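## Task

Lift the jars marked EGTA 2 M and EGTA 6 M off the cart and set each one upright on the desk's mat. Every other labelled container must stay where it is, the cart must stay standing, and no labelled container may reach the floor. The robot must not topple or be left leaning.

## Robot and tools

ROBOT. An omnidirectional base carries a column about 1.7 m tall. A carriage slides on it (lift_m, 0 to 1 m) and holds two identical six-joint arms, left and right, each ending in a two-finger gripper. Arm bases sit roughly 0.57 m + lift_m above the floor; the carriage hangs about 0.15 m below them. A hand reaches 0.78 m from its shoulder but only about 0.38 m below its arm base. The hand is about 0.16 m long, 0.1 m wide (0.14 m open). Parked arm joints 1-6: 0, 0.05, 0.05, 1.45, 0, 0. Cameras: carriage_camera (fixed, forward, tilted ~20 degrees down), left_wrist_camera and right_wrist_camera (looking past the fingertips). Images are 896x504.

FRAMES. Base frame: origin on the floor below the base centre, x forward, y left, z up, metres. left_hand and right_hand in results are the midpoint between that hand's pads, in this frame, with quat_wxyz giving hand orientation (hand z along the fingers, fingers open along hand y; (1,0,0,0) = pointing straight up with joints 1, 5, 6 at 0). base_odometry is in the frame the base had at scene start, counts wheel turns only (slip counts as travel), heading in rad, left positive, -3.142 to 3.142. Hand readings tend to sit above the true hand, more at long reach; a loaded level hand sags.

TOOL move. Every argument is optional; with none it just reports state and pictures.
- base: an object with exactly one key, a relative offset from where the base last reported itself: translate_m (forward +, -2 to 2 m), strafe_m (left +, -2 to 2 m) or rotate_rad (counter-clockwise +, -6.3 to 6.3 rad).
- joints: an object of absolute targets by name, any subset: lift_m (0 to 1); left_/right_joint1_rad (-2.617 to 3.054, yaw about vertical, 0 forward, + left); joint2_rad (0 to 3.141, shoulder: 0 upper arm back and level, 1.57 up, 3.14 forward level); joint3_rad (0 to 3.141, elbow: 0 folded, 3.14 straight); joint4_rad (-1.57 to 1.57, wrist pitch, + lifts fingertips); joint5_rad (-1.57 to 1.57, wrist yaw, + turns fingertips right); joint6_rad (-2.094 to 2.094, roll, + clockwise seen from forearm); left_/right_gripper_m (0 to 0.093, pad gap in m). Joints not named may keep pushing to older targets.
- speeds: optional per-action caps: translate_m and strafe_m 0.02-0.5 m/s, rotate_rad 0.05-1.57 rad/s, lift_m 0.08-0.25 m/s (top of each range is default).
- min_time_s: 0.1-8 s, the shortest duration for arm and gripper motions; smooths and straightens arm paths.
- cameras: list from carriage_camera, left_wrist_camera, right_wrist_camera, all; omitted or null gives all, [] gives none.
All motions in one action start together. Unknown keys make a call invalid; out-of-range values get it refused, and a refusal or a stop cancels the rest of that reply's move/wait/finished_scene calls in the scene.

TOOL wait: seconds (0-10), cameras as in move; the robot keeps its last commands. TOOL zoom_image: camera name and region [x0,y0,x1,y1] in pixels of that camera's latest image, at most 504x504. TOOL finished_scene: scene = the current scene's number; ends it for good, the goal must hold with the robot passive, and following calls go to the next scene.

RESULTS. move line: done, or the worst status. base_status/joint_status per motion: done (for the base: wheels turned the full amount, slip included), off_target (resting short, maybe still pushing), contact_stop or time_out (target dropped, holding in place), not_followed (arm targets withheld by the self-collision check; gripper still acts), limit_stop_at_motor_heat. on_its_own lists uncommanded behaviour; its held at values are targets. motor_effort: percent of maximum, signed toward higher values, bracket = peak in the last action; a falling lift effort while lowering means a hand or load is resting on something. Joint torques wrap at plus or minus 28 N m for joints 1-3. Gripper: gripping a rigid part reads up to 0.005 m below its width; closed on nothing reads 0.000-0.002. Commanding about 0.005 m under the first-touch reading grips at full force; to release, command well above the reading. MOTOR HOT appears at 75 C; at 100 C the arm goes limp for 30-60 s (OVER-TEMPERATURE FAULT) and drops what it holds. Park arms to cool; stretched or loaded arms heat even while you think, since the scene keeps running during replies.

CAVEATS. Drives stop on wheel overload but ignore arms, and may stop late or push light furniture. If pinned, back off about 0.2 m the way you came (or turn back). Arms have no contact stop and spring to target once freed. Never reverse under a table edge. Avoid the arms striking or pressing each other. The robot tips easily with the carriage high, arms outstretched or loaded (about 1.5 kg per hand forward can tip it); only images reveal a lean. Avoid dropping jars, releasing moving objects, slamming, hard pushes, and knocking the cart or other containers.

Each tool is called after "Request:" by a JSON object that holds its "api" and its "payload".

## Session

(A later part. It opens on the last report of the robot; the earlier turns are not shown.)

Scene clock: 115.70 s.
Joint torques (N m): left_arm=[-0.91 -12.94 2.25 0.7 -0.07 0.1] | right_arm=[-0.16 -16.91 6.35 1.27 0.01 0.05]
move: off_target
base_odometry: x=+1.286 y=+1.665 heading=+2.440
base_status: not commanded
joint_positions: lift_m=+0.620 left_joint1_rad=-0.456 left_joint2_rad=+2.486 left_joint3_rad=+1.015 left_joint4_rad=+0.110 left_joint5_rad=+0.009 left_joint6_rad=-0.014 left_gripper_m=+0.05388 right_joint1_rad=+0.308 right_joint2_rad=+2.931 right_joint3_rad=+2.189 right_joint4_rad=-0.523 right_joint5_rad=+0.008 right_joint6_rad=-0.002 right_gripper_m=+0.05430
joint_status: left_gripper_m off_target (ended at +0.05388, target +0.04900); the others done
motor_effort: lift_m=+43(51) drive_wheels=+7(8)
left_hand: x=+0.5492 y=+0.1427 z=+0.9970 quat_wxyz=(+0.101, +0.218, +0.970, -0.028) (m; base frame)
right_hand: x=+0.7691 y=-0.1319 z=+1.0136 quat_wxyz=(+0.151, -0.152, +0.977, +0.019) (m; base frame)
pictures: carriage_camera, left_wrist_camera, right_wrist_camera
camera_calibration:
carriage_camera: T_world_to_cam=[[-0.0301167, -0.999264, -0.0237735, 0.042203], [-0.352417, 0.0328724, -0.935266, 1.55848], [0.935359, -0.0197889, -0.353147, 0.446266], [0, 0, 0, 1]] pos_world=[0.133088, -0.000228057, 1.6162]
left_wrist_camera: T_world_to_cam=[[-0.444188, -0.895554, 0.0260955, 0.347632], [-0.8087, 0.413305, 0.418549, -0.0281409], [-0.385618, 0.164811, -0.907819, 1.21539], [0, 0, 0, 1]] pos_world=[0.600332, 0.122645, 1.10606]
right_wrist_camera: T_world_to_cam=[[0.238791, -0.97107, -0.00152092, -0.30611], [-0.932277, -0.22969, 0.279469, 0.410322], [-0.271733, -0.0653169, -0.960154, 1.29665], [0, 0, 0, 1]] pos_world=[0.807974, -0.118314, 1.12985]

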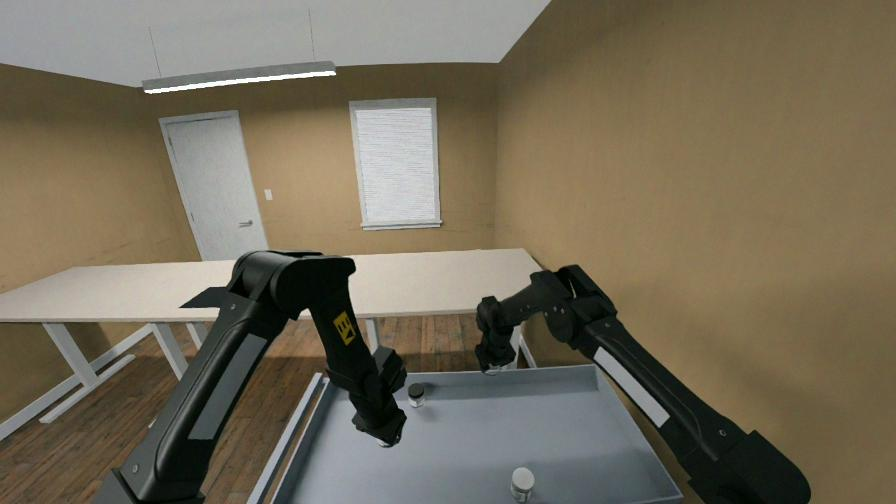

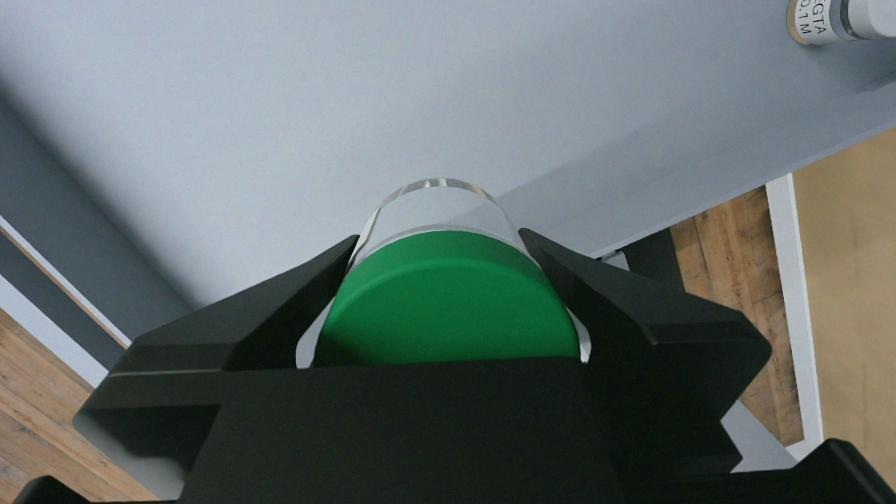

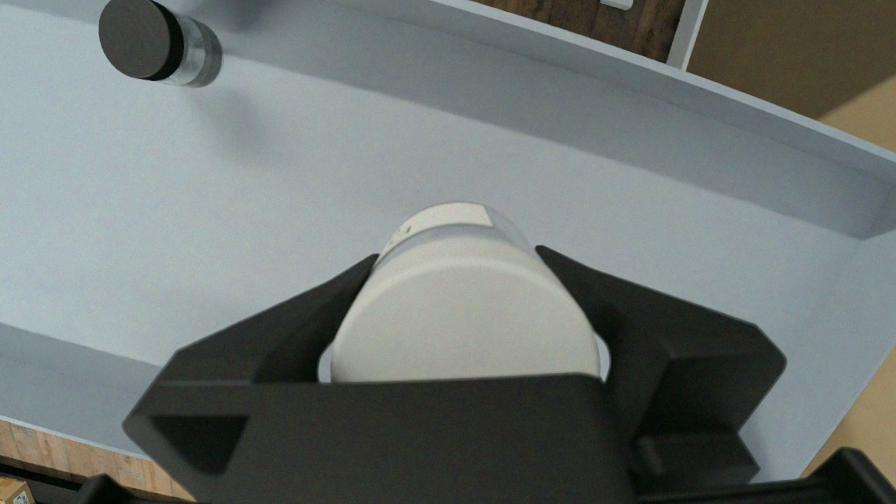

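Request:
{"api": "move", "payload": {"base": {"translate_m": -0.2}, "joints": {"lift_m": 0.66, "right_joint2_rad": 2.47, "right_joint3_rad": 1.03, "right_joint4_rad": 0.1}, "speeds": {"translate_m": 0.15}, "min_time_s": 3, "cameras": ["carriage_camera"]}}

Request:
{"api": "move", "payload": {"base": {"strafe_m": 1.26}, "speeds": {"strafe_m": 0.25}, "cameras": ["carriage_camera"]}}

Scene clock: 122.20 s.
Joint torques (N m): left_arm=[-0.81 -12.94 2.24 0.72 -0.06 0.09] | right_arm=[0.08 -13.05 2.54 1.1 0.01 0.05]
move: done
base_odometry: x=+1.438 y=+1.536 heading=+2.439
base_status: done
joint_positions: lift_m=+0.660 left_joint1_rad=-0.457 left_joint2_rad=+2.486 left_joint3_rad=+1.015 left_joint4_rad=+0.114 left_joint5_rad=+0.008 left_joint6_rad=-0.014 left_gripper_m=+0.05388 right_joint1_rad=+0.304 right_joint2_rad=+2.505 right_joint3_rad=+1.034 right_joint4_rad=+0.084 right_joint5_rad=+0.008 right_joint6_rad=-0.002 right_gripper_m=+0.05430
joint_status: all done
motor_effort: lift_m=+42(52) drive_wheels=+0(12)
left_hand: x=+0.5500 y=+0.1417 z=+1.0374 quat_wxyz=(+0.103, +0.219, +0.970, -0.029) (m; base frame)
right_hand: x=+0.5677 y=-0.1974 z=+1.0317 quat_wxyz=(+0.091, -0.151, +0.984, +0.010) (m; base frame)
pictures: carriage_camera
camera_calibration:
carriage_camera: T_world_to_cam=[[-0.0301167, -0.999264, -0.0237735, 0.0431556], [-0.352417, 0.0328724, -0.935266, 1.59596], [0.935359, -0.0197889, -0.353147, 0.460417], [0, 0, 0, 1]] pos_world=[0.133088, -0.000228057, 1.65627]

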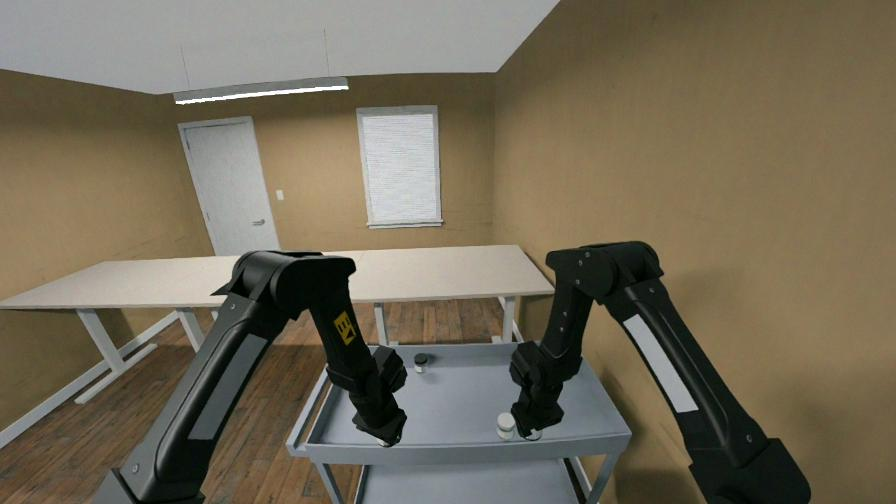

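Scene clock: 128.73 s.
Joint torques (N m): left_arm=[-0.5 -12.96 2.28 0.72 -0.06 0.09] | right_arm=[0.16 -12.94 2.55 1.08 0.02 0.05]
move: done
base_odometry: x=+0.625 y=+0.574 heading=+2.440
base_status: done
joint_positions: lift_m=+0.660 left_joint1_rad=-0.462 left_joint2_rad=+2.486 left_joint3_rad=+1.015 left_joint4_rad=+0.114 left_joint5_rad=+0.008 left_joint6_rad=-0.014 left_gripper_m=+0.05388 right_joint1_rad=+0.305 right_joint2_rad=+2.505 right_joint3_rad=+1.034 right_joint4_rad=+0.088 right_joint5_rad=+0.007 right_joint6_rad=-0.002 right_gripper_m=+0.05430
joint_status: not commanded
motor_effort: lift_m=+41(42) drive_wheels=-1(16)
left_hand: x=+0.5493 y=+0.1403 z=+1.0374 quat_wxyz=(+0.103, +0.221, +0.969, -0.029) (m; base frame)
right_hand: x=+0.5685 y=-0.1969 z=+1.0319 quat_wxyz=(+0.093, -0.152, +0.984, +0.011) (m; base frame)
pictures: carriage_camera
camera_calibration:
carriage_camera: T_world_to_cam=[[-0.0301167, -0.999264, -0.0237735, 0.0431556], [-0.352417, 0.0328724, -0.935266, 1.59596], [0.935359, -0.0197889, -0.353147, 0.460417], [0, 0, 0, 1]] pos_world=[0.133088, -0.000228057, 1.65627]

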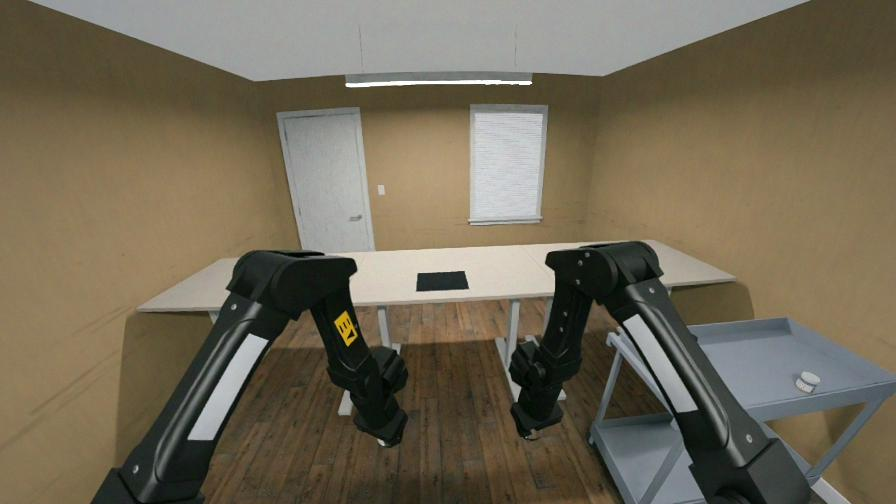

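Request:
{"api": "move", "payload": {"base": {"translate_m": 0.75}, "speeds": {"translate_m": 0.2}, "cameras": ["carriage_camera", "left_wrist_camera"]}}

Scene clock: 134.93 s.
Joint torques (N m): left_arm=[-0.4 -13.09 2.25 0.72 -0.06 0.1] | right_arm=[0.12 -12.89 2.76 1.04 0.02 0.05]
move: done
base_odometry: x=+0.052 y=+1.058 heading=+2.440
base_status: done
joint_positions: lift_m=+0.660 left_joint1_rad=-0.462 left_joint2_rad=+2.486 left_joint3_rad=+1.015 left_joint4_rad=+0.113 left_joint5_rad=+0.007 left_joint6_rad=-0.014 left_gripper_m=+0.05388 right_joint1_rad=+0.305 right_joint2_rad=+2.505 right_joint3_rad=+1.032 right_joint4_rad=+0.091 right_joint5_rad=+0.007 right_joint6_rad=-0.002 right_gripper_m=+0.05430
joint_status: not commanded
motor_effort: lift_m=+41(42) drive_wheels=-3(19)
left_hand: x=+0.5490 y=+0.1402 z=+1.0373 quat_wxyz=(+0.103, +0.221, +0.969, -0.029) (m; base frame)
right_hand: x=+0.5682 y=-0.1970 z=+1.0318 quat_wxyz=(+0.094, -0.152, +0.984, +0.011) (m; base frame)
pictures: carriage_camera, left_wrist_camera
camera_calibration:
carriage_camera: T_world_to_cam=[[-0.0301167, -0.999264, -0.0237735, 0.0431556], [-0.352417, 0.0328724, -0.935266, 1.59596], [0.935359, -0.0197889, -0.353147, 0.460417], [0, 0, 0, 1]] pos_world=[0.133088, -0.000228057, 1.65627]
left_wrist_camera: T_world_to_cam=[[-0.450203, -0.892577, 0.0249606, 0.348334], [-0.807433, 0.418876, 0.415446, -0.0424936], [-0.381273, 0.166881, -0.909276, 1.25116], [0, 0, 0, 1]] pos_world=[0.599543, 0.119919, 1.14661]

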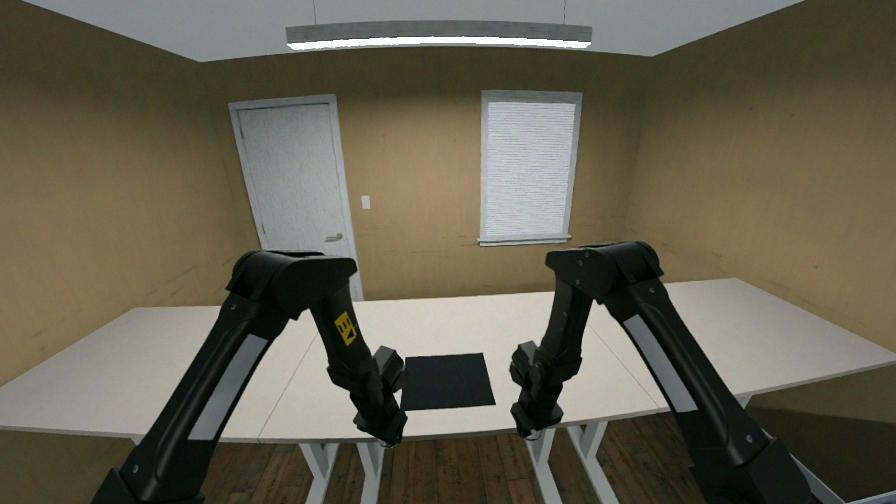

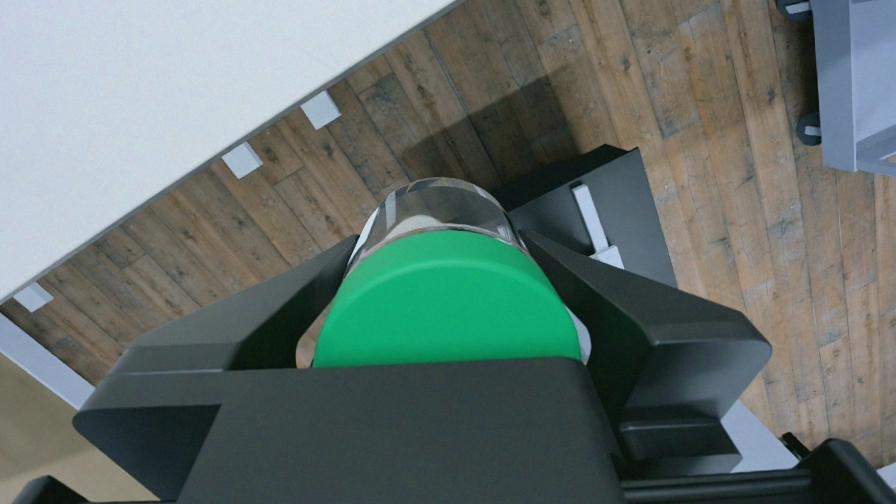

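Request:
{"api": "move", "payload": {"base": {"translate_m": 0.14}, "joints": {"lift_m": 0.7}, "speeds": {"translate_m": 0.1}, "cameras": []}}

Request:
{"api": "move", "payload": {"joints": {"left_joint1_rad": -0.432, "left_joint2_rad": 2.845, "left_joint3_rad": 1.965, "left_joint4_rad": -0.472}, "min_time_s": 3, "cameras": ["carriage_camera"]}}

Scene clock: 139.27 s.
Joint torques (N m): left_arm=[-0.5 -12.86 2.45 0.74 -0.06 0.1] | right_arm=[0.13 -11.48 3.1 1.05 0.02 0.05]
move: done
base_odometry: x=-0.055 y=+1.148 heading=+2.441
base_status: done
joint_positions: lift_m=+0.700 left_joint1_rad=-0.461 left_joint2_rad=+2.485 left_joint3_rad=+1.013 left_joint4_rad=+0.111 left_joint5_rad=+0.007 left_joint6_rad=-0.014 left_gripper_m=+0.05388 right_joint1_rad=+0.305 right_joint2_rad=+2.489 right_joint3_rad=+1.029 right_joint4_rad=+0.094 right_joint5_rad=+0.007 right_joint6_rad=-0.002 right_gripper_m=+0.05430
joint_status: all done
motor_effort: lift_m=+41(51) drive_wheels=-2(18)
left_hand: x=+0.5480 y=+0.1412 z=+1.0771 quat_wxyz=(+0.101, +0.221, +0.970, -0.028) (m; base frame)
right_hand: x=+0.5726 y=-0.1955 z=+1.0773 quat_wxyz=(+0.102, -0.152, +0.983, +0.012) (m; base frame)
pictures: none
No camera images: "cameras" was empty.

Scene clock: 142.57 s.
Joint torques (N m): left_arm=[0.14 -15.19 7.46 0.6 -0.05 0.1] | right_arm=[-0.02 -11.48 3.12 1.06 0.02 0.05]
move: done
base_odometry: x=-0.055 y=+1.148 heading=+2.441
base_status: not commanded
joint_positions: lift_m=+0.700 left_joint1_rad=-0.439 left_joint2_rad=+2.835 left_joint3_rad=+1.934 left_joint4_rad=-0.466 left_joint5_rad=+0.007 left_joint6_rad=-0.014 left_gripper_m=+0.05388 right_joint1_rad=+0.305 right_joint2_rad=+2.489 right_joint3_rad=+1.029 right_joint4_rad=+0.094 right_joint5_rad=+0.007 right_joint6_rad=-0.002 right_gripper_m=+0.05430
joint_status: all done
motor_effort: lift_m=+41(42) drive_wheels=+7(8)
left_hand: x=+0.6933 y=+0.0819 z=+1.0787 quat_wxyz=(+0.099, +0.210, +0.972, -0.026) (m; base frame)
right_hand: x=+0.5726 y=-0.1955 z=+1.0773 quat_wxyz=(+0.102, -0.152, +0.983, +0.012) (m; base frame)
pictures: carriage_camera
camera_calibration:
carriage_camera: T_world_to_cam=[[-0.0301167, -0.999264, -0.0237735, 0.0441069], [-0.352417, 0.0328724, -0.935266, 1.63339], [0.935359, -0.0197889, -0.353147, 0.474549], [0, 0, 0, 1]] pos_world=[0.133088, -0.000228057, 1.69628]

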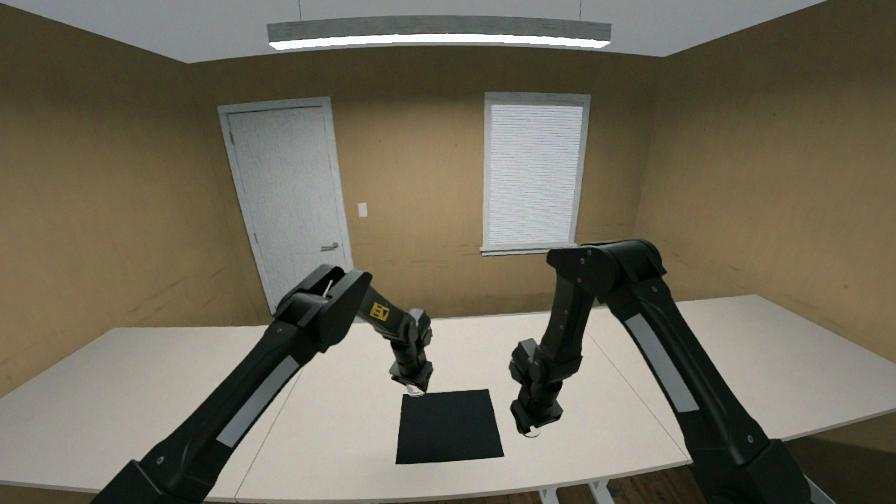

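Request:
{"api": "move", "payload": {"joints": {"right_joint1_rad": 0.41, "right_joint2_rad": 2.717, "right_joint3_rad": 1.738, "right_joint4_rad": -0.272}, "min_time_s": 3}}

Scene clock: 147.13 s.
Joint torques (N m): left_arm=[0.17 -15.13 7.43 0.63 -0.05 0.1] | right_arm=[0.81 -11.6 7.45 1.16 0.02 0.05]
move: done
base_odometry: x=-0.055 y=+1.148 heading=+2.441
base_status: not commanded
joint_positions: lift_m=+0.700 left_joint1_rad=-0.439 left_joint2_rad=+2.835 left_joint3_rad=+1.934 left_joint4_rad=-0.467 left_joint5_rad=+0.007 left_joint6_rad=-0.014 left_gripper_m=+0.05388 right_joint1_rad=+0.404 right_joint2_rad=+2.702 right_joint3_rad=+1.717 right_joint4_rad=-0.262 right_joint5_rad=+0.007 right_joint6_rad=-0.002 right_gripper_m=+0.05430
joint_status: all done
motor_effort: lift_m=+41(42) drive_wheels=+7(7)
left_hand: x=+0.6930 y=+0.0822 z=+1.0786 quat_wxyz=(+0.098, +0.210, +0.972, -0.026) (m; base frame)
right_hand: x=+0.7034 y=-0.1000 z=+1.1027 quat_wxyz=(+0.159, -0.198, +0.967, +0.029) (m; base frame)
pictures: carriage_camera, left_wrist_camera, right_wrist_camera
camera_calibration:
carriage_camera: T_world_to_cam=[[-0.0301167, -0.999264, -0.0237735, 0.0441069], [-0.352417, 0.0328724, -0.935266, 1.63339], [0.935359, -0.0197889, -0.353147, 0.474549], [0, 0, 0, 1]] pos_world=[0.133088, -0.000228057, 1.69628]
left_wrist_camera: T_world_to_cam=[[-0.428662, -0.903129, 0.0246358, 0.346689], [-0.813147, 0.39755, 0.425142, 0.0762078], [-0.393752, 0.162209, -0.904791, 1.35742], [0, 0, 0, 1]] pos_world=[0.745069, 0.0626215, 1.18725]
right_wrist_camera: T_world_to_cam=[[0.33116, -0.943568, -0.00346548, -0.319412], [-0.910331, -0.320457, 0.261927, 0.32628], [-0.248256, -0.0835848, -0.965082, 1.35348], [0, 0, 0, 1]] pos_world=[0.738809, -0.0836982, 1.21965]

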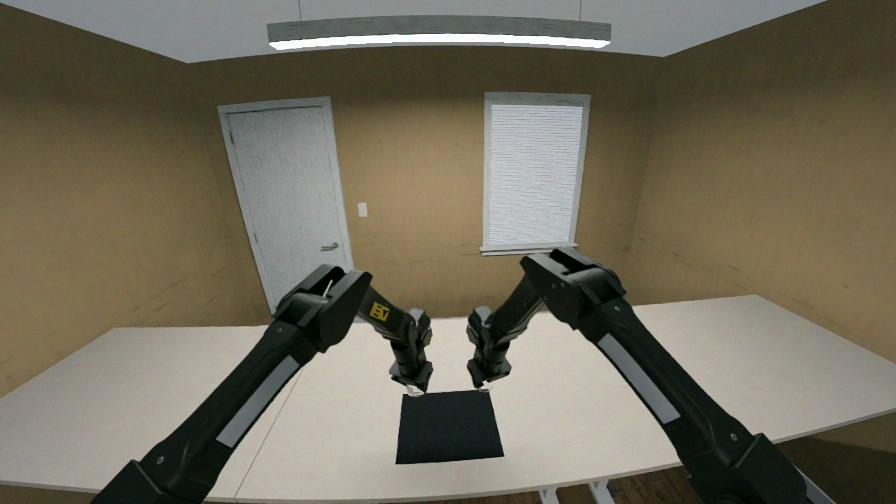

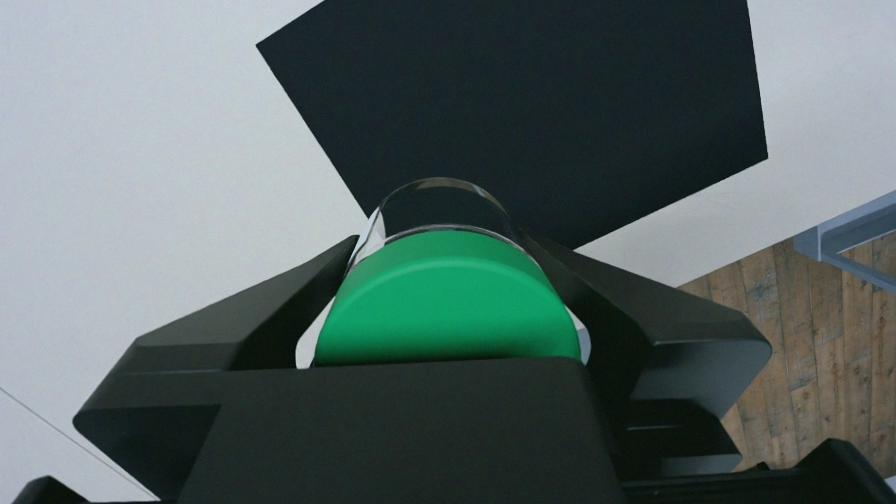

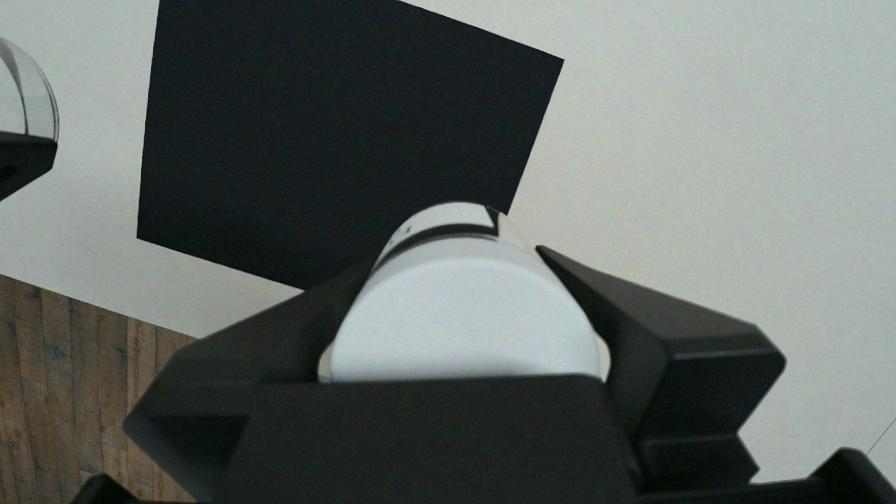

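Request:
{"api": "move", "payload": {"joints": {"lift_m": 0.575}, "speeds": {"lift_m": 0.08}}}

Request:
{"api": "zoom_image", "payload": {"camera": "carriage_camera", "region": [350, 330, 550, 450]}}

Scene clock: 150.10 s.
Joint torques (N m): left_arm=[0.12 -16.05 6.94 0.65 -0.05 0.1] | right_arm=[0.79 -12.26 6.95 1.2 0.02 0.04]
move: done
base_odometry: x=-0.055 y=+1.148 heading=+2.441
base_status: not commanded
joint_positions: lift_m=+0.575 left_joint1_rad=-0.438 left_joint2_rad=+2.843 left_joint3_rad=+1.940 left_joint4_rad=-0.472 left_joint5_rad=+0.007 left_joint6_rad=-0.014 left_gripper_m=+0.05388 right_joint1_rad=+0.404 right_joint2_rad=+2.710 right_joint3_rad=+1.722 right_joint4_rad=-0.269 right_joint5_rad=+0.007 right_joint6_rad=-0.002 right_gripper_m=+0.05430
joint_status: all done
motor_effort: lift_m=+35(36) drive_wheels=+7(8)
left_hand: x=+0.6916 y=+0.0831 z=+0.9509 quat_wxyz=(+0.094, +0.210, +0.973, -0.025) (m; base frame)
right_hand: x=+0.7019 y=-0.1007 z=+0.9753 quat_wxyz=(+0.154, -0.199, +0.967, +0.028) (m; base frame)
pictures: carriage_camera, left_wrist_camera, right_wrist_camera
camera_calibration:
carriage_camera: T_world_to_cam=[[-0.0301167, -0.999264, -0.0237735, 0.0411474], [-0.352417, 0.0328724, -0.935266, 1.51696], [0.935359, -0.0197889, -0.353147, 0.430586], [0, 0, 0, 1]] pos_world=[0.133088, -0.000228057, 1.5718]
left_wrist_camera: T_world_to_cam=[[-0.428147, -0.903373, 0.0246683, 0.349658], [-0.810338, 0.395851, 0.432034, 0.120663], [-0.400053, 0.164984, -0.90152, 1.24223], [0, 0, 0, 1]] pos_world=[0.744442, 0.0631581, 1.05914]
right_wrist_camera: T_world_to_cam=[[0.331134, -0.943579, -0.00288173, -0.320512], [-0.908184, -0.319538, 0.270366, 0.348477], [-0.256032, -0.0869102, -0.962753, 1.23295], [0, 0, 0, 1]] pos_world=[0.738289, -0.0839204, 1.09189]

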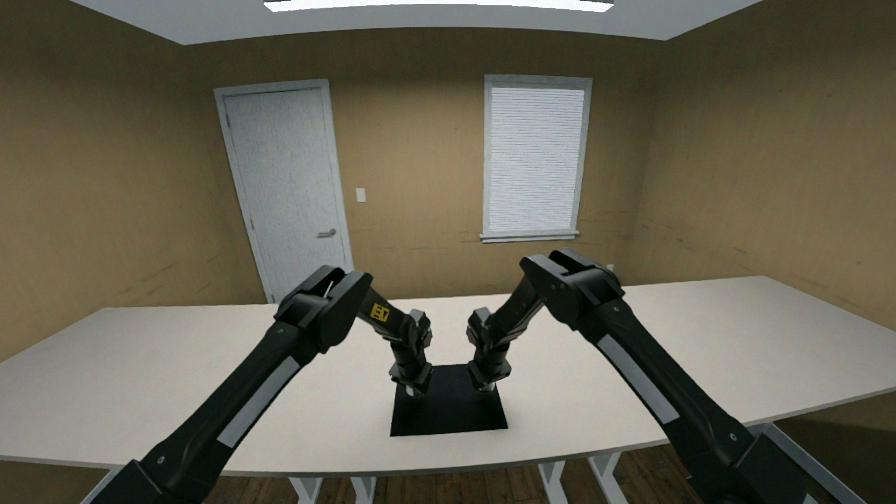

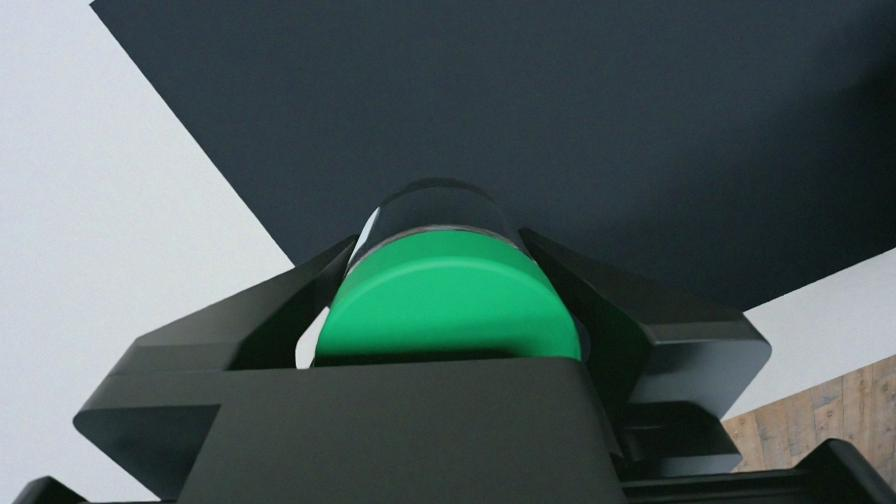

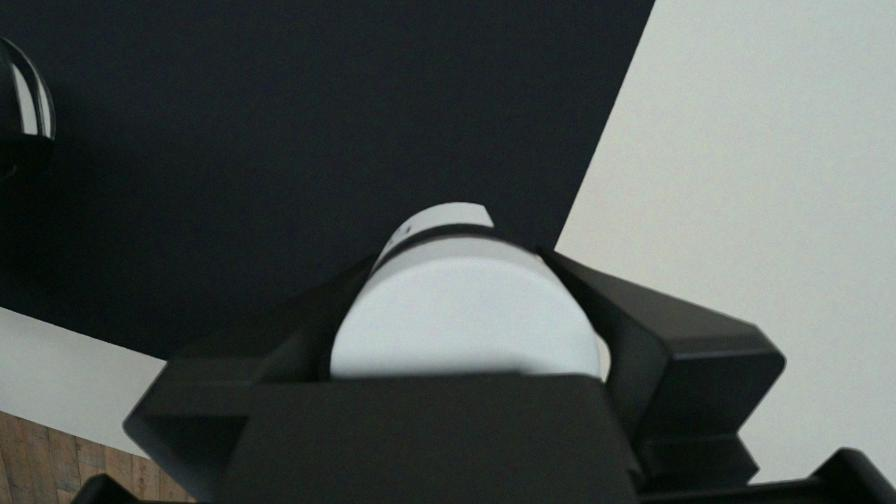

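Scaled by 2.520.

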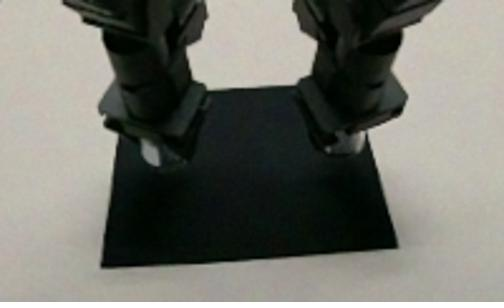

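Request:
{"api": "move", "payload": {"joints": {"lift_m": 0.564}, "speeds": {"lift_m": 0.08}, "cameras": []}}

Request:
{"api": "move", "payload": {"joints": {"lift_m": 0.559}, "speeds": {"lift_m": 0.08}, "cameras": ["left_wrist_camera"]}}

Scene clock: 151.10 s.
Joint torques (N m): left_arm=[0.12 -16.24 6.6 0.68 -0.05 0.09] | right_arm=[0.88 -12.71 6.54 1.25 0.02 0.05]
move: done
base_odometry: x=-0.055 y=+1.148 heading=+2.441
base_status: not commanded
joint_positions: lift_m=+0.564 left_joint1_rad=-0.438 left_joint2_rad=+2.848 left_joint3_rad=+1.943 left_joint4_rad=-0.474 left_joint5_rad=+0.007 left_joint6_rad=-0.014 left_gripper_m=+0.05388 right_joint1_rad=+0.404 right_joint2_rad=+2.714 right_joint3_rad=+1.725 right_joint4_rad=-0.271 right_joint5_rad=+0.007 right_joint6_rad=-0.002 right_gripper_m=+0.05430
joint_status: all done
motor_effort: lift_m=+36(37) drive_wheels=-3(8)
left_hand: x=+0.6909 y=+0.0836 z=+0.9380 quat_wxyz=(+0.092, +0.210, +0.973, -0.025) (m; base frame)
right_hand: x=+0.7013 y=-0.1009 z=+0.9627 quat_wxyz=(+0.152, -0.199, +0.968, +0.028) (m; base frame)
pictures: none
No camera images: "cameras" was empty.

Scene clock: 151.80 s.
Joint torques (N m): left_arm=[0.12 -16.75 6.58 0.66 -0.05 0.1] | right_arm=[0.73 -12.79 6.56 1.25 0.02 0.05]
move: done
base_odometry: x=-0.055 y=+1.148 heading=+2.441
base_status: not commanded
joint_positions: lift_m=+0.559 left_joint1_rad=-0.438 left_joint2_rad=+2.851 left_joint3_rad=+1.944 left_joint4_rad=-0.476 left_joint5_rad=+0.007 left_joint6_rad=-0.014 left_gripper_m=+0.05388 right_joint1_rad=+0.404 right_joint2_rad=+2.716 right_joint3_rad=+1.726 right_joint4_rad=-0.274 right_joint5_rad=+0.007 right_joint6_rad=-0.002 right_gripper_m=+0.05430
joint_status: all done
motor_effort: lift_m=+35(36) drive_wheels=-3(10)
left_hand: x=+0.6902 y=+0.0840 z=+0.9320 quat_wxyz=(+0.091, +0.210, +0.973, -0.024) (m; base frame)
right_hand: x=+0.7004 y=-0.1013 z=+0.9565 quat_wxyz=(+0.150, -0.199, +0.968, +0.027) (m; base frame)
pictures: left_wrist_camera
camera_calibration:
left_wrist_camera: T_world_to_cam=[[-0.42764, -0.903612, 0.0246978, 0.349957], [-0.807632, 0.394204, 0.438559, 0.119523], [-0.406023, 0.167598, -0.898363, 1.22548], [0, 0, 0, 1]] pos_world=[0.743757, 0.0637209, 1.03986]

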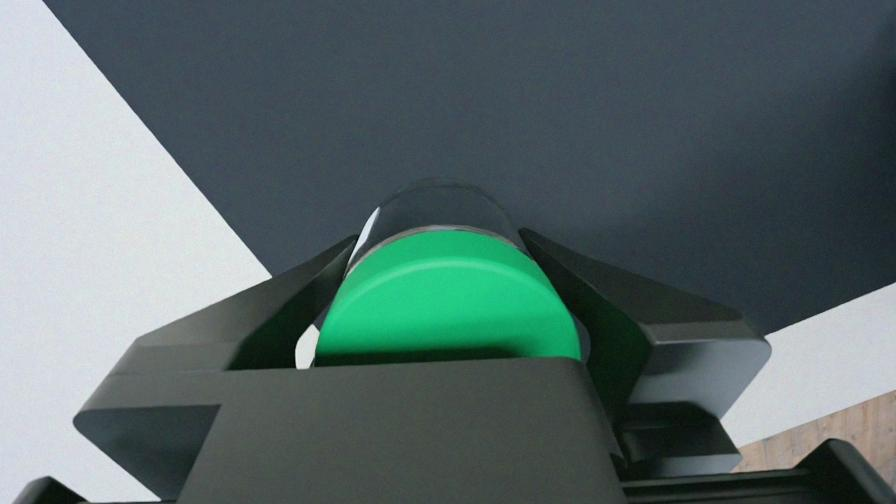

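Request:
{"api": "move", "payload": {"joints": {"lift_m": 0.554}, "speeds": {"lift_m": 0.08}, "cameras": []}}

Request:
{"api": "move", "payload": {"joints": {"lift_m": 0.549}, "speeds": {"lift_m": 0.08}, "cameras": ["left_wrist_camera", "right_wrist_camera"]}}

Scene clock: 153.03 s.
Joint torques (N m): left_arm=[0.06 -16.92 6.45 0.69 -0.05 0.09] | right_arm=[0.91 -12.98 6.46 1.27 0.02 0.05]
move: done
base_odometry: x=-0.055 y=+1.148 heading=+2.441
base_status: not commanded
joint_positions: lift_m=+0.554 left_joint1_rad=-0.438 left_joint2_rad=+2.853 left_joint3_rad=+1.945 left_joint4_rad=-0.476 left_joint5_rad=+0.007 left_joint6_rad=-0.014 left_gripper_m=+0.05388 right_joint1_rad=+0.404 right_joint2_rad=+2.718 right_joint3_rad=+1.728 right_joint4_rad=-0.275 right_joint5_rad=+0.007 right_joint6_rad=-0.002 right_gripper_m=+0.05430
joint_status: all done
motor_effort: lift_m=+35(37) drive_wheels=-2(8)
left_hand: x=+0.6901 y=+0.0842 z=+0.9263 quat_wxyz=(+0.090, +0.210, +0.973, -0.024) (m; base frame)
right_hand: x=+0.7002 y=-0.1014 z=+0.9508 quat_wxyz=(+0.149, -0.199, +0.968, +0.027) (m; base frame)
pictures: none
No camera images: "cameras" was empty.

Scene clock: 153.47 s.
Joint torques (N m): left_arm=[0.06 -16.58 6.17 0.76 -0.06 0.09] | right_arm=[0.73 -13.2 6.3 1.27 0.02 0.05]
move: done
base_odometry: x=-0.055 y=+1.148 heading=+2.441
base_status: not commanded
joint_positions: lift_m=+0.549 left_joint1_rad=-0.438 left_joint2_rad=+2.848 left_joint3_rad=+1.949 left_joint4_rad=-0.488 left_joint5_rad=+0.007 left_joint6_rad=-0.014 left_gripper_m=+0.05388 right_joint1_rad=+0.404 right_joint2_rad=+2.720 right_joint3_rad=+1.729 right_joint4_rad=-0.277 right_joint5_rad=+0.007 right_joint6_rad=-0.002 right_gripper_m=+0.05430
joint_status: all done
motor_effort: lift_m=+33(34) drive_wheels=+7(8)
left_hand: x=+0.6903 y=+0.0841 z=+0.9242 quat_wxyz=(+0.089, +0.210, +0.973, -0.024) (m; base frame)
right_hand: x=+0.6998 y=-0.1016 z=+0.9453 quat_wxyz=(+0.149, -0.199, +0.968, +0.027) (m; base frame)
pictures: left_wrist_camera, right_wrist_camera
camera_calibration:
left_wrist_camera: T_world_to_cam=[[-0.42721, -0.903815, 0.0247129, 0.350054], [-0.806261, 0.393184, 0.441983, 0.118984], [-0.409188, 0.168895, -0.896683, 1.21899], [0, 0, 0, 1]] pos_world=[0.744275, 0.0637203, 1.03181]
right_wrist_camera: T_world_to_cam=[[0.331107, -0.943591, -0.00209459, -0.321477], [-0.905182, -0.318255, 0.281707, 0.341664], [-0.266483, -0.0913793, -0.959498, 1.20732], [0, 0, 0, 1]] pos_world=[0.73744, -0.0842833, 1.06149]

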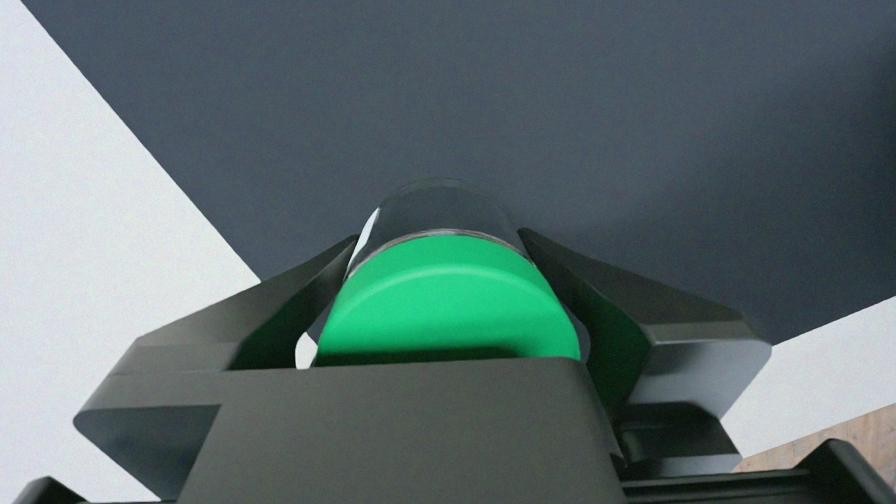

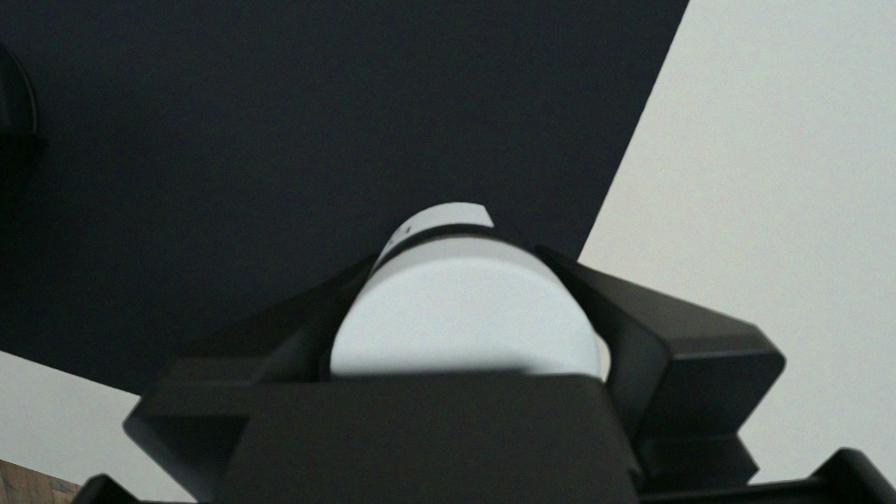

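Request:
{"api": "move", "payload": {"joints": {"lift_m":0.545}, "speeds": {"lift_m":0.08}, "cameras": ["carriage_camera"]}}

Request:
{"api": "move", "payload": {"joints": {"left_gripper_m":0.078}, "min_time_s": 2.5, "cameras": ["carriage_camera","left_wrist_camera"]}}

Scene clock: 156.70 s.
Joint torques (N m): left_arm=[-0.06 -15.73 5.96 0.92 0 0.09] | right_arm=[0.8 -13.26 6.31 1.27 0.02 0.05]
move: done
base_odometry: x=-0.055 y=+1.148 heading=+2.441
base_status: not commanded
joint_positions: lift_m=+0.546 left_joint1_rad=-0.438 left_joint2_rad=+2.840 left_joint3_rad=+1.950 left_joint4_rad=-0.500 left_joint5_rad=+0.007 left_joint6_rad=-0.014 left_gripper_m=+0.05388 right_joint1_rad=+0.404 right_joint2_rad=+2.721 right_joint3_rad=+1.729 right_joint4_rad=-0.277 right_joint5_rad=+0.007 right_joint6_rad=-0.002 right_gripper_m=+0.05430
joint_status: all done
motor_effort: lift_m=+33(33) drive_wheels=+8(9)
left_hand: x=+0.6904 y=+0.0841 z=+0.9239 quat_wxyz=(+0.087, +0.210, +0.974, -0.024) (m; base frame)
right_hand: x=+0.6995 y=-0.1017 z=+0.9409 quat_wxyz=(+0.148, -0.199, +0.968, +0.027) (m; base frame)
pictures: carriage_camera
camera_calibration:
carriage_camera: T_world_to_cam=[[-0.0301167, -0.999264, -0.0237735, 0.0404389], [-0.352417, 0.0328724, -0.935266, 1.48908], [0.935359, -0.0197889, -0.353147, 0.420062], [0, 0, 0, 1]] pos_world=[0.133088, -0.000228057, 1.54199]

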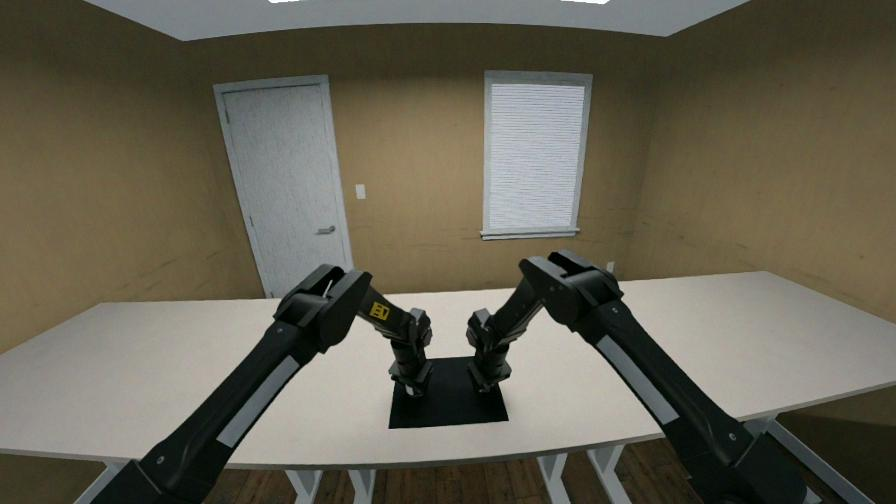

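Scene clock: 159.50 s.
Joint torques (N m): left_arm=[0.06 -15.75 6.12 0.79 -0.05 0.09] | right_arm=[0.8 -13.29 6.3 1.28 0.02 0.05]
move: done
base_odometry: x=-0.055 y=+1.148 heading=+2.441
base_status: not commanded
joint_positions: lift_m=+0.546 left_joint1_rad=-0.438 left_joint2_rad=+2.840 left_joint3_rad=+1.950 left_joint4_rad=-0.487 left_joint5_rad=+0.007 left_joint6_rad=-0.014 left_gripper_m=+0.07796 right_joint1_rad=+0.404 right_joint2_rad=+2.721 right_joint3_rad=+1.729 right_joint4_rad=-0.277 right_joint5_rad=+0.007 right_joint6_rad=-0.002 right_gripper_m=+0.05430
joint_status: all done
motor_effort: lift_m=+33(34) drive_wheels=+8(8)
left_hand: x=+0.6933 y=+0.0828 z=+0.9246 quat_wxyz=(+0.094, +0.210, +0.973, -0.025) (m; base frame)
right_hand: x=+0.6995 y=-0.1017 z=+0.9409 quat_wxyz=(+0.148, -0.199, +0.968, +0.027) (m; base frame)
pictures: carriage_camera, left_wrist_camera
camera_calibration:
carriage_camera: T_world_to_cam=[[-0.0301167, -0.999264, -0.0237735, 0.0404389], [-0.352417, 0.0328724, -0.935266, 1.48908], [0.935359, -0.0197889, -0.353147, 0.420062], [0, 0, 0, 1]] pos_world=[0.133088, -0.000228057, 1.54199]
left_wrist_camera: T_world_to_cam=[[-0.427779, -0.903548, 0.0245979, 0.350537], [-0.810208, 0.395368, 0.432721, 0.132872], [-0.400709, 0.16518, -0.901192, 1.21938], [0, 0, 0, 1]] pos_world=[0.746223, 0.062777, 1.03278]

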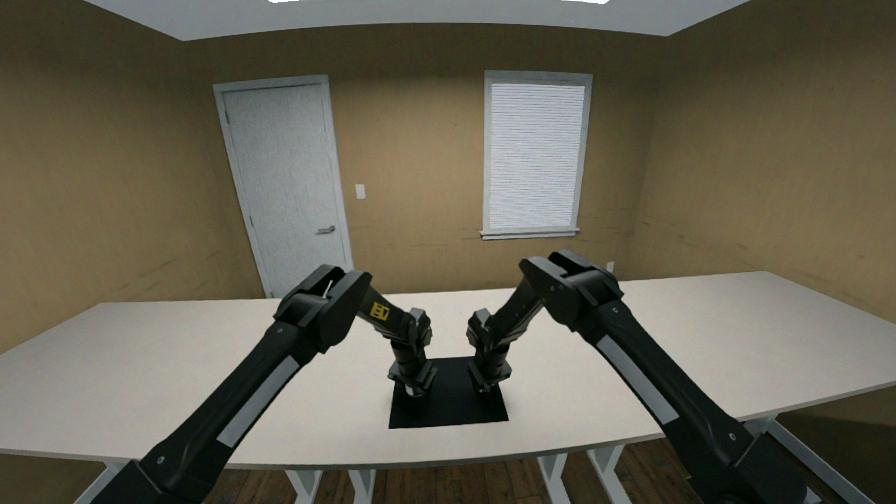

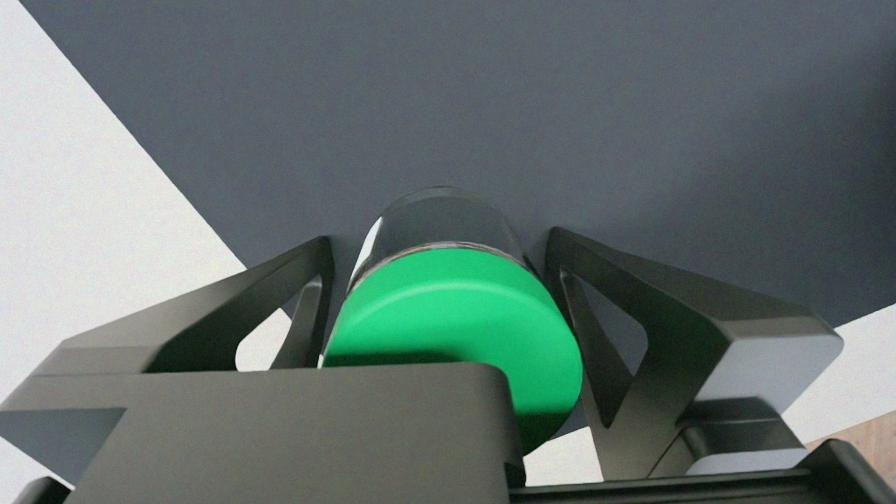

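Request:
{"api": "move", "payload": {"joints": {"lift_m":0.541}, "speeds": {"lift_m":0.08}, "cameras": []}}

Request:
{"api": "move", "payload": {"joints": {"lift_m":0.537}, "speeds": {"lift_m":0.08}, "cameras": ["right_wrist_camera","left_wrist_camera"]}}

Scene clock: 160.47 s.
Joint torques (N m): left_arm=[0.03 -15.79 5.96 0.84 0.09 0.09] | right_arm=[0.84 -13.16 6.2 1.28 0.02 0.04]
move: done
base_odometry: x=-0.055 y=+1.148 heading=+2.441
base_status: not commanded
joint_positions: lift_m=+0.542 left_joint1_rad=-0.438 left_joint2_rad=+2.839 left_joint3_rad=+1.953 left_joint4_rad=-0.490 left_joint5_rad=-0.008 left_joint6_rad=-0.014 left_gripper_m=+0.07796 right_joint1_rad=+0.404 right_joint2_rad=+2.719 right_joint3_rad=+1.731 right_joint4_rad=-0.275 right_joint5_rad=+0.007 right_joint6_rad=-0.002 right_gripper_m=+0.05430
joint_status: all done
motor_effort: lift_m=+32(32) drive_wheels=+8(8)
left_hand: x=+0.6950 y=+0.0848 z=+0.9218 quat_wxyz=(+0.096, +0.209, +0.973, -0.018) (m; base frame)
right_hand: x=+0.7012 y=-0.1010 z=+0.9387 quat_wxyz=(+0.151, -0.199, +0.968, +0.027) (m; base frame)
pictures: none
No camera images: "cameras" was empty.

Scene clock: 160.87 s.
Joint torques (N m): left_arm=[0.05 -14.9 5.7 0.96 0.09 0.09] | right_arm=[0.85 -12.49 6.23 1.37 0.02 0.05]
move: done
base_odometry: x=-0.055 y=+1.148 heading=+2.441
base_status: not commanded
joint_positions: lift_m=+0.538 left_joint1_rad=-0.438 left_joint2_rad=+2.832 left_joint3_rad=+1.956 left_joint4_rad=-0.503 left_joint5_rad=-0.008 left_joint6_rad=-0.014 left_gripper_m=+0.07796 right_joint1_rad=+0.404 right_joint2_rad=+2.710 right_joint3_rad=+1.731 right_joint4_rad=-0.287 right_joint5_rad=+0.007 right_joint6_rad=-0.002 right_gripper_m=+0.05430
joint_status: all done
motor_effort: lift_m=+31(31) drive_wheels=+8(8)
left_hand: x=+0.6950 y=+0.0848 z=+0.9214 quat_wxyz=(+0.094, +0.209, +0.973, -0.018) (m; base frame)
right_hand: x=+0.7010 y=-0.1011 z=+0.9381 quat_wxyz=(+0.149, -0.199, +0.968, +0.027) (m; base frame)
pictures: left_wrist_camera, right_wrist_camera
camera_calibration:
left_wrist_camera: T_world_to_cam=[[-0.425263, -0.905015, 0.0100073, 0.364993], [-0.812809, 0.386752, 0.43562, 0.134702], [-0.398113, 0.177119, -0.900075, 1.21305], [0, 0, 0, 1]] pos_world=[0.747634, 0.0633744, 1.0295]
right_wrist_camera: T_world_to_cam=[[0.33111, -0.94359, -0.00219618, -0.321314], [-0.905576, -0.318423, 0.280246, 0.34655], [-0.265137, -0.0908035, -0.959926, 1.20025], [0, 0, 0, 1]] pos_world=[0.738449, -0.0838521, 1.05433]

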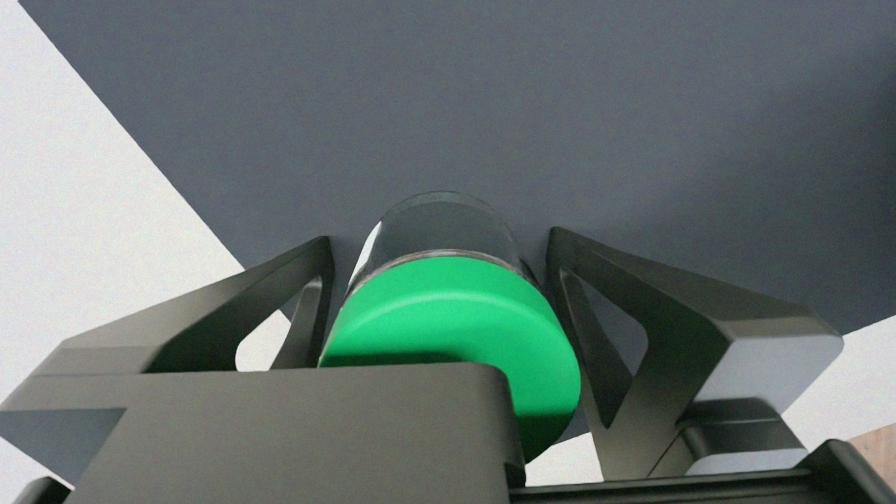

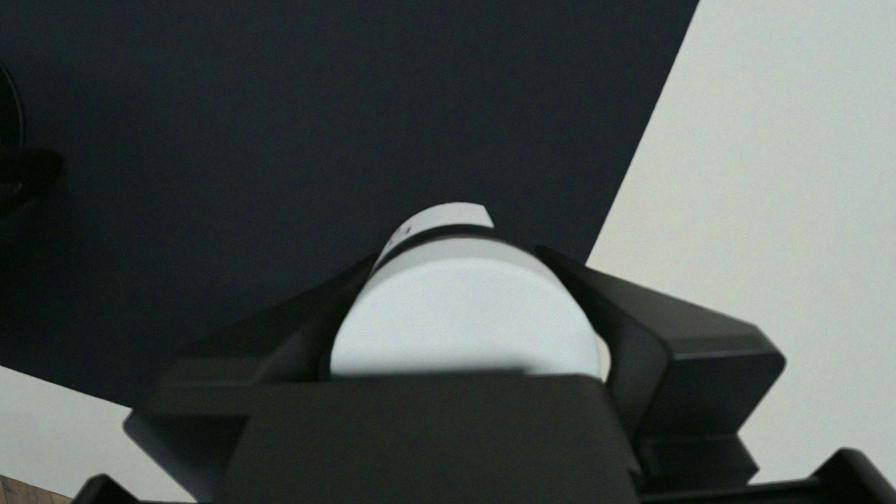

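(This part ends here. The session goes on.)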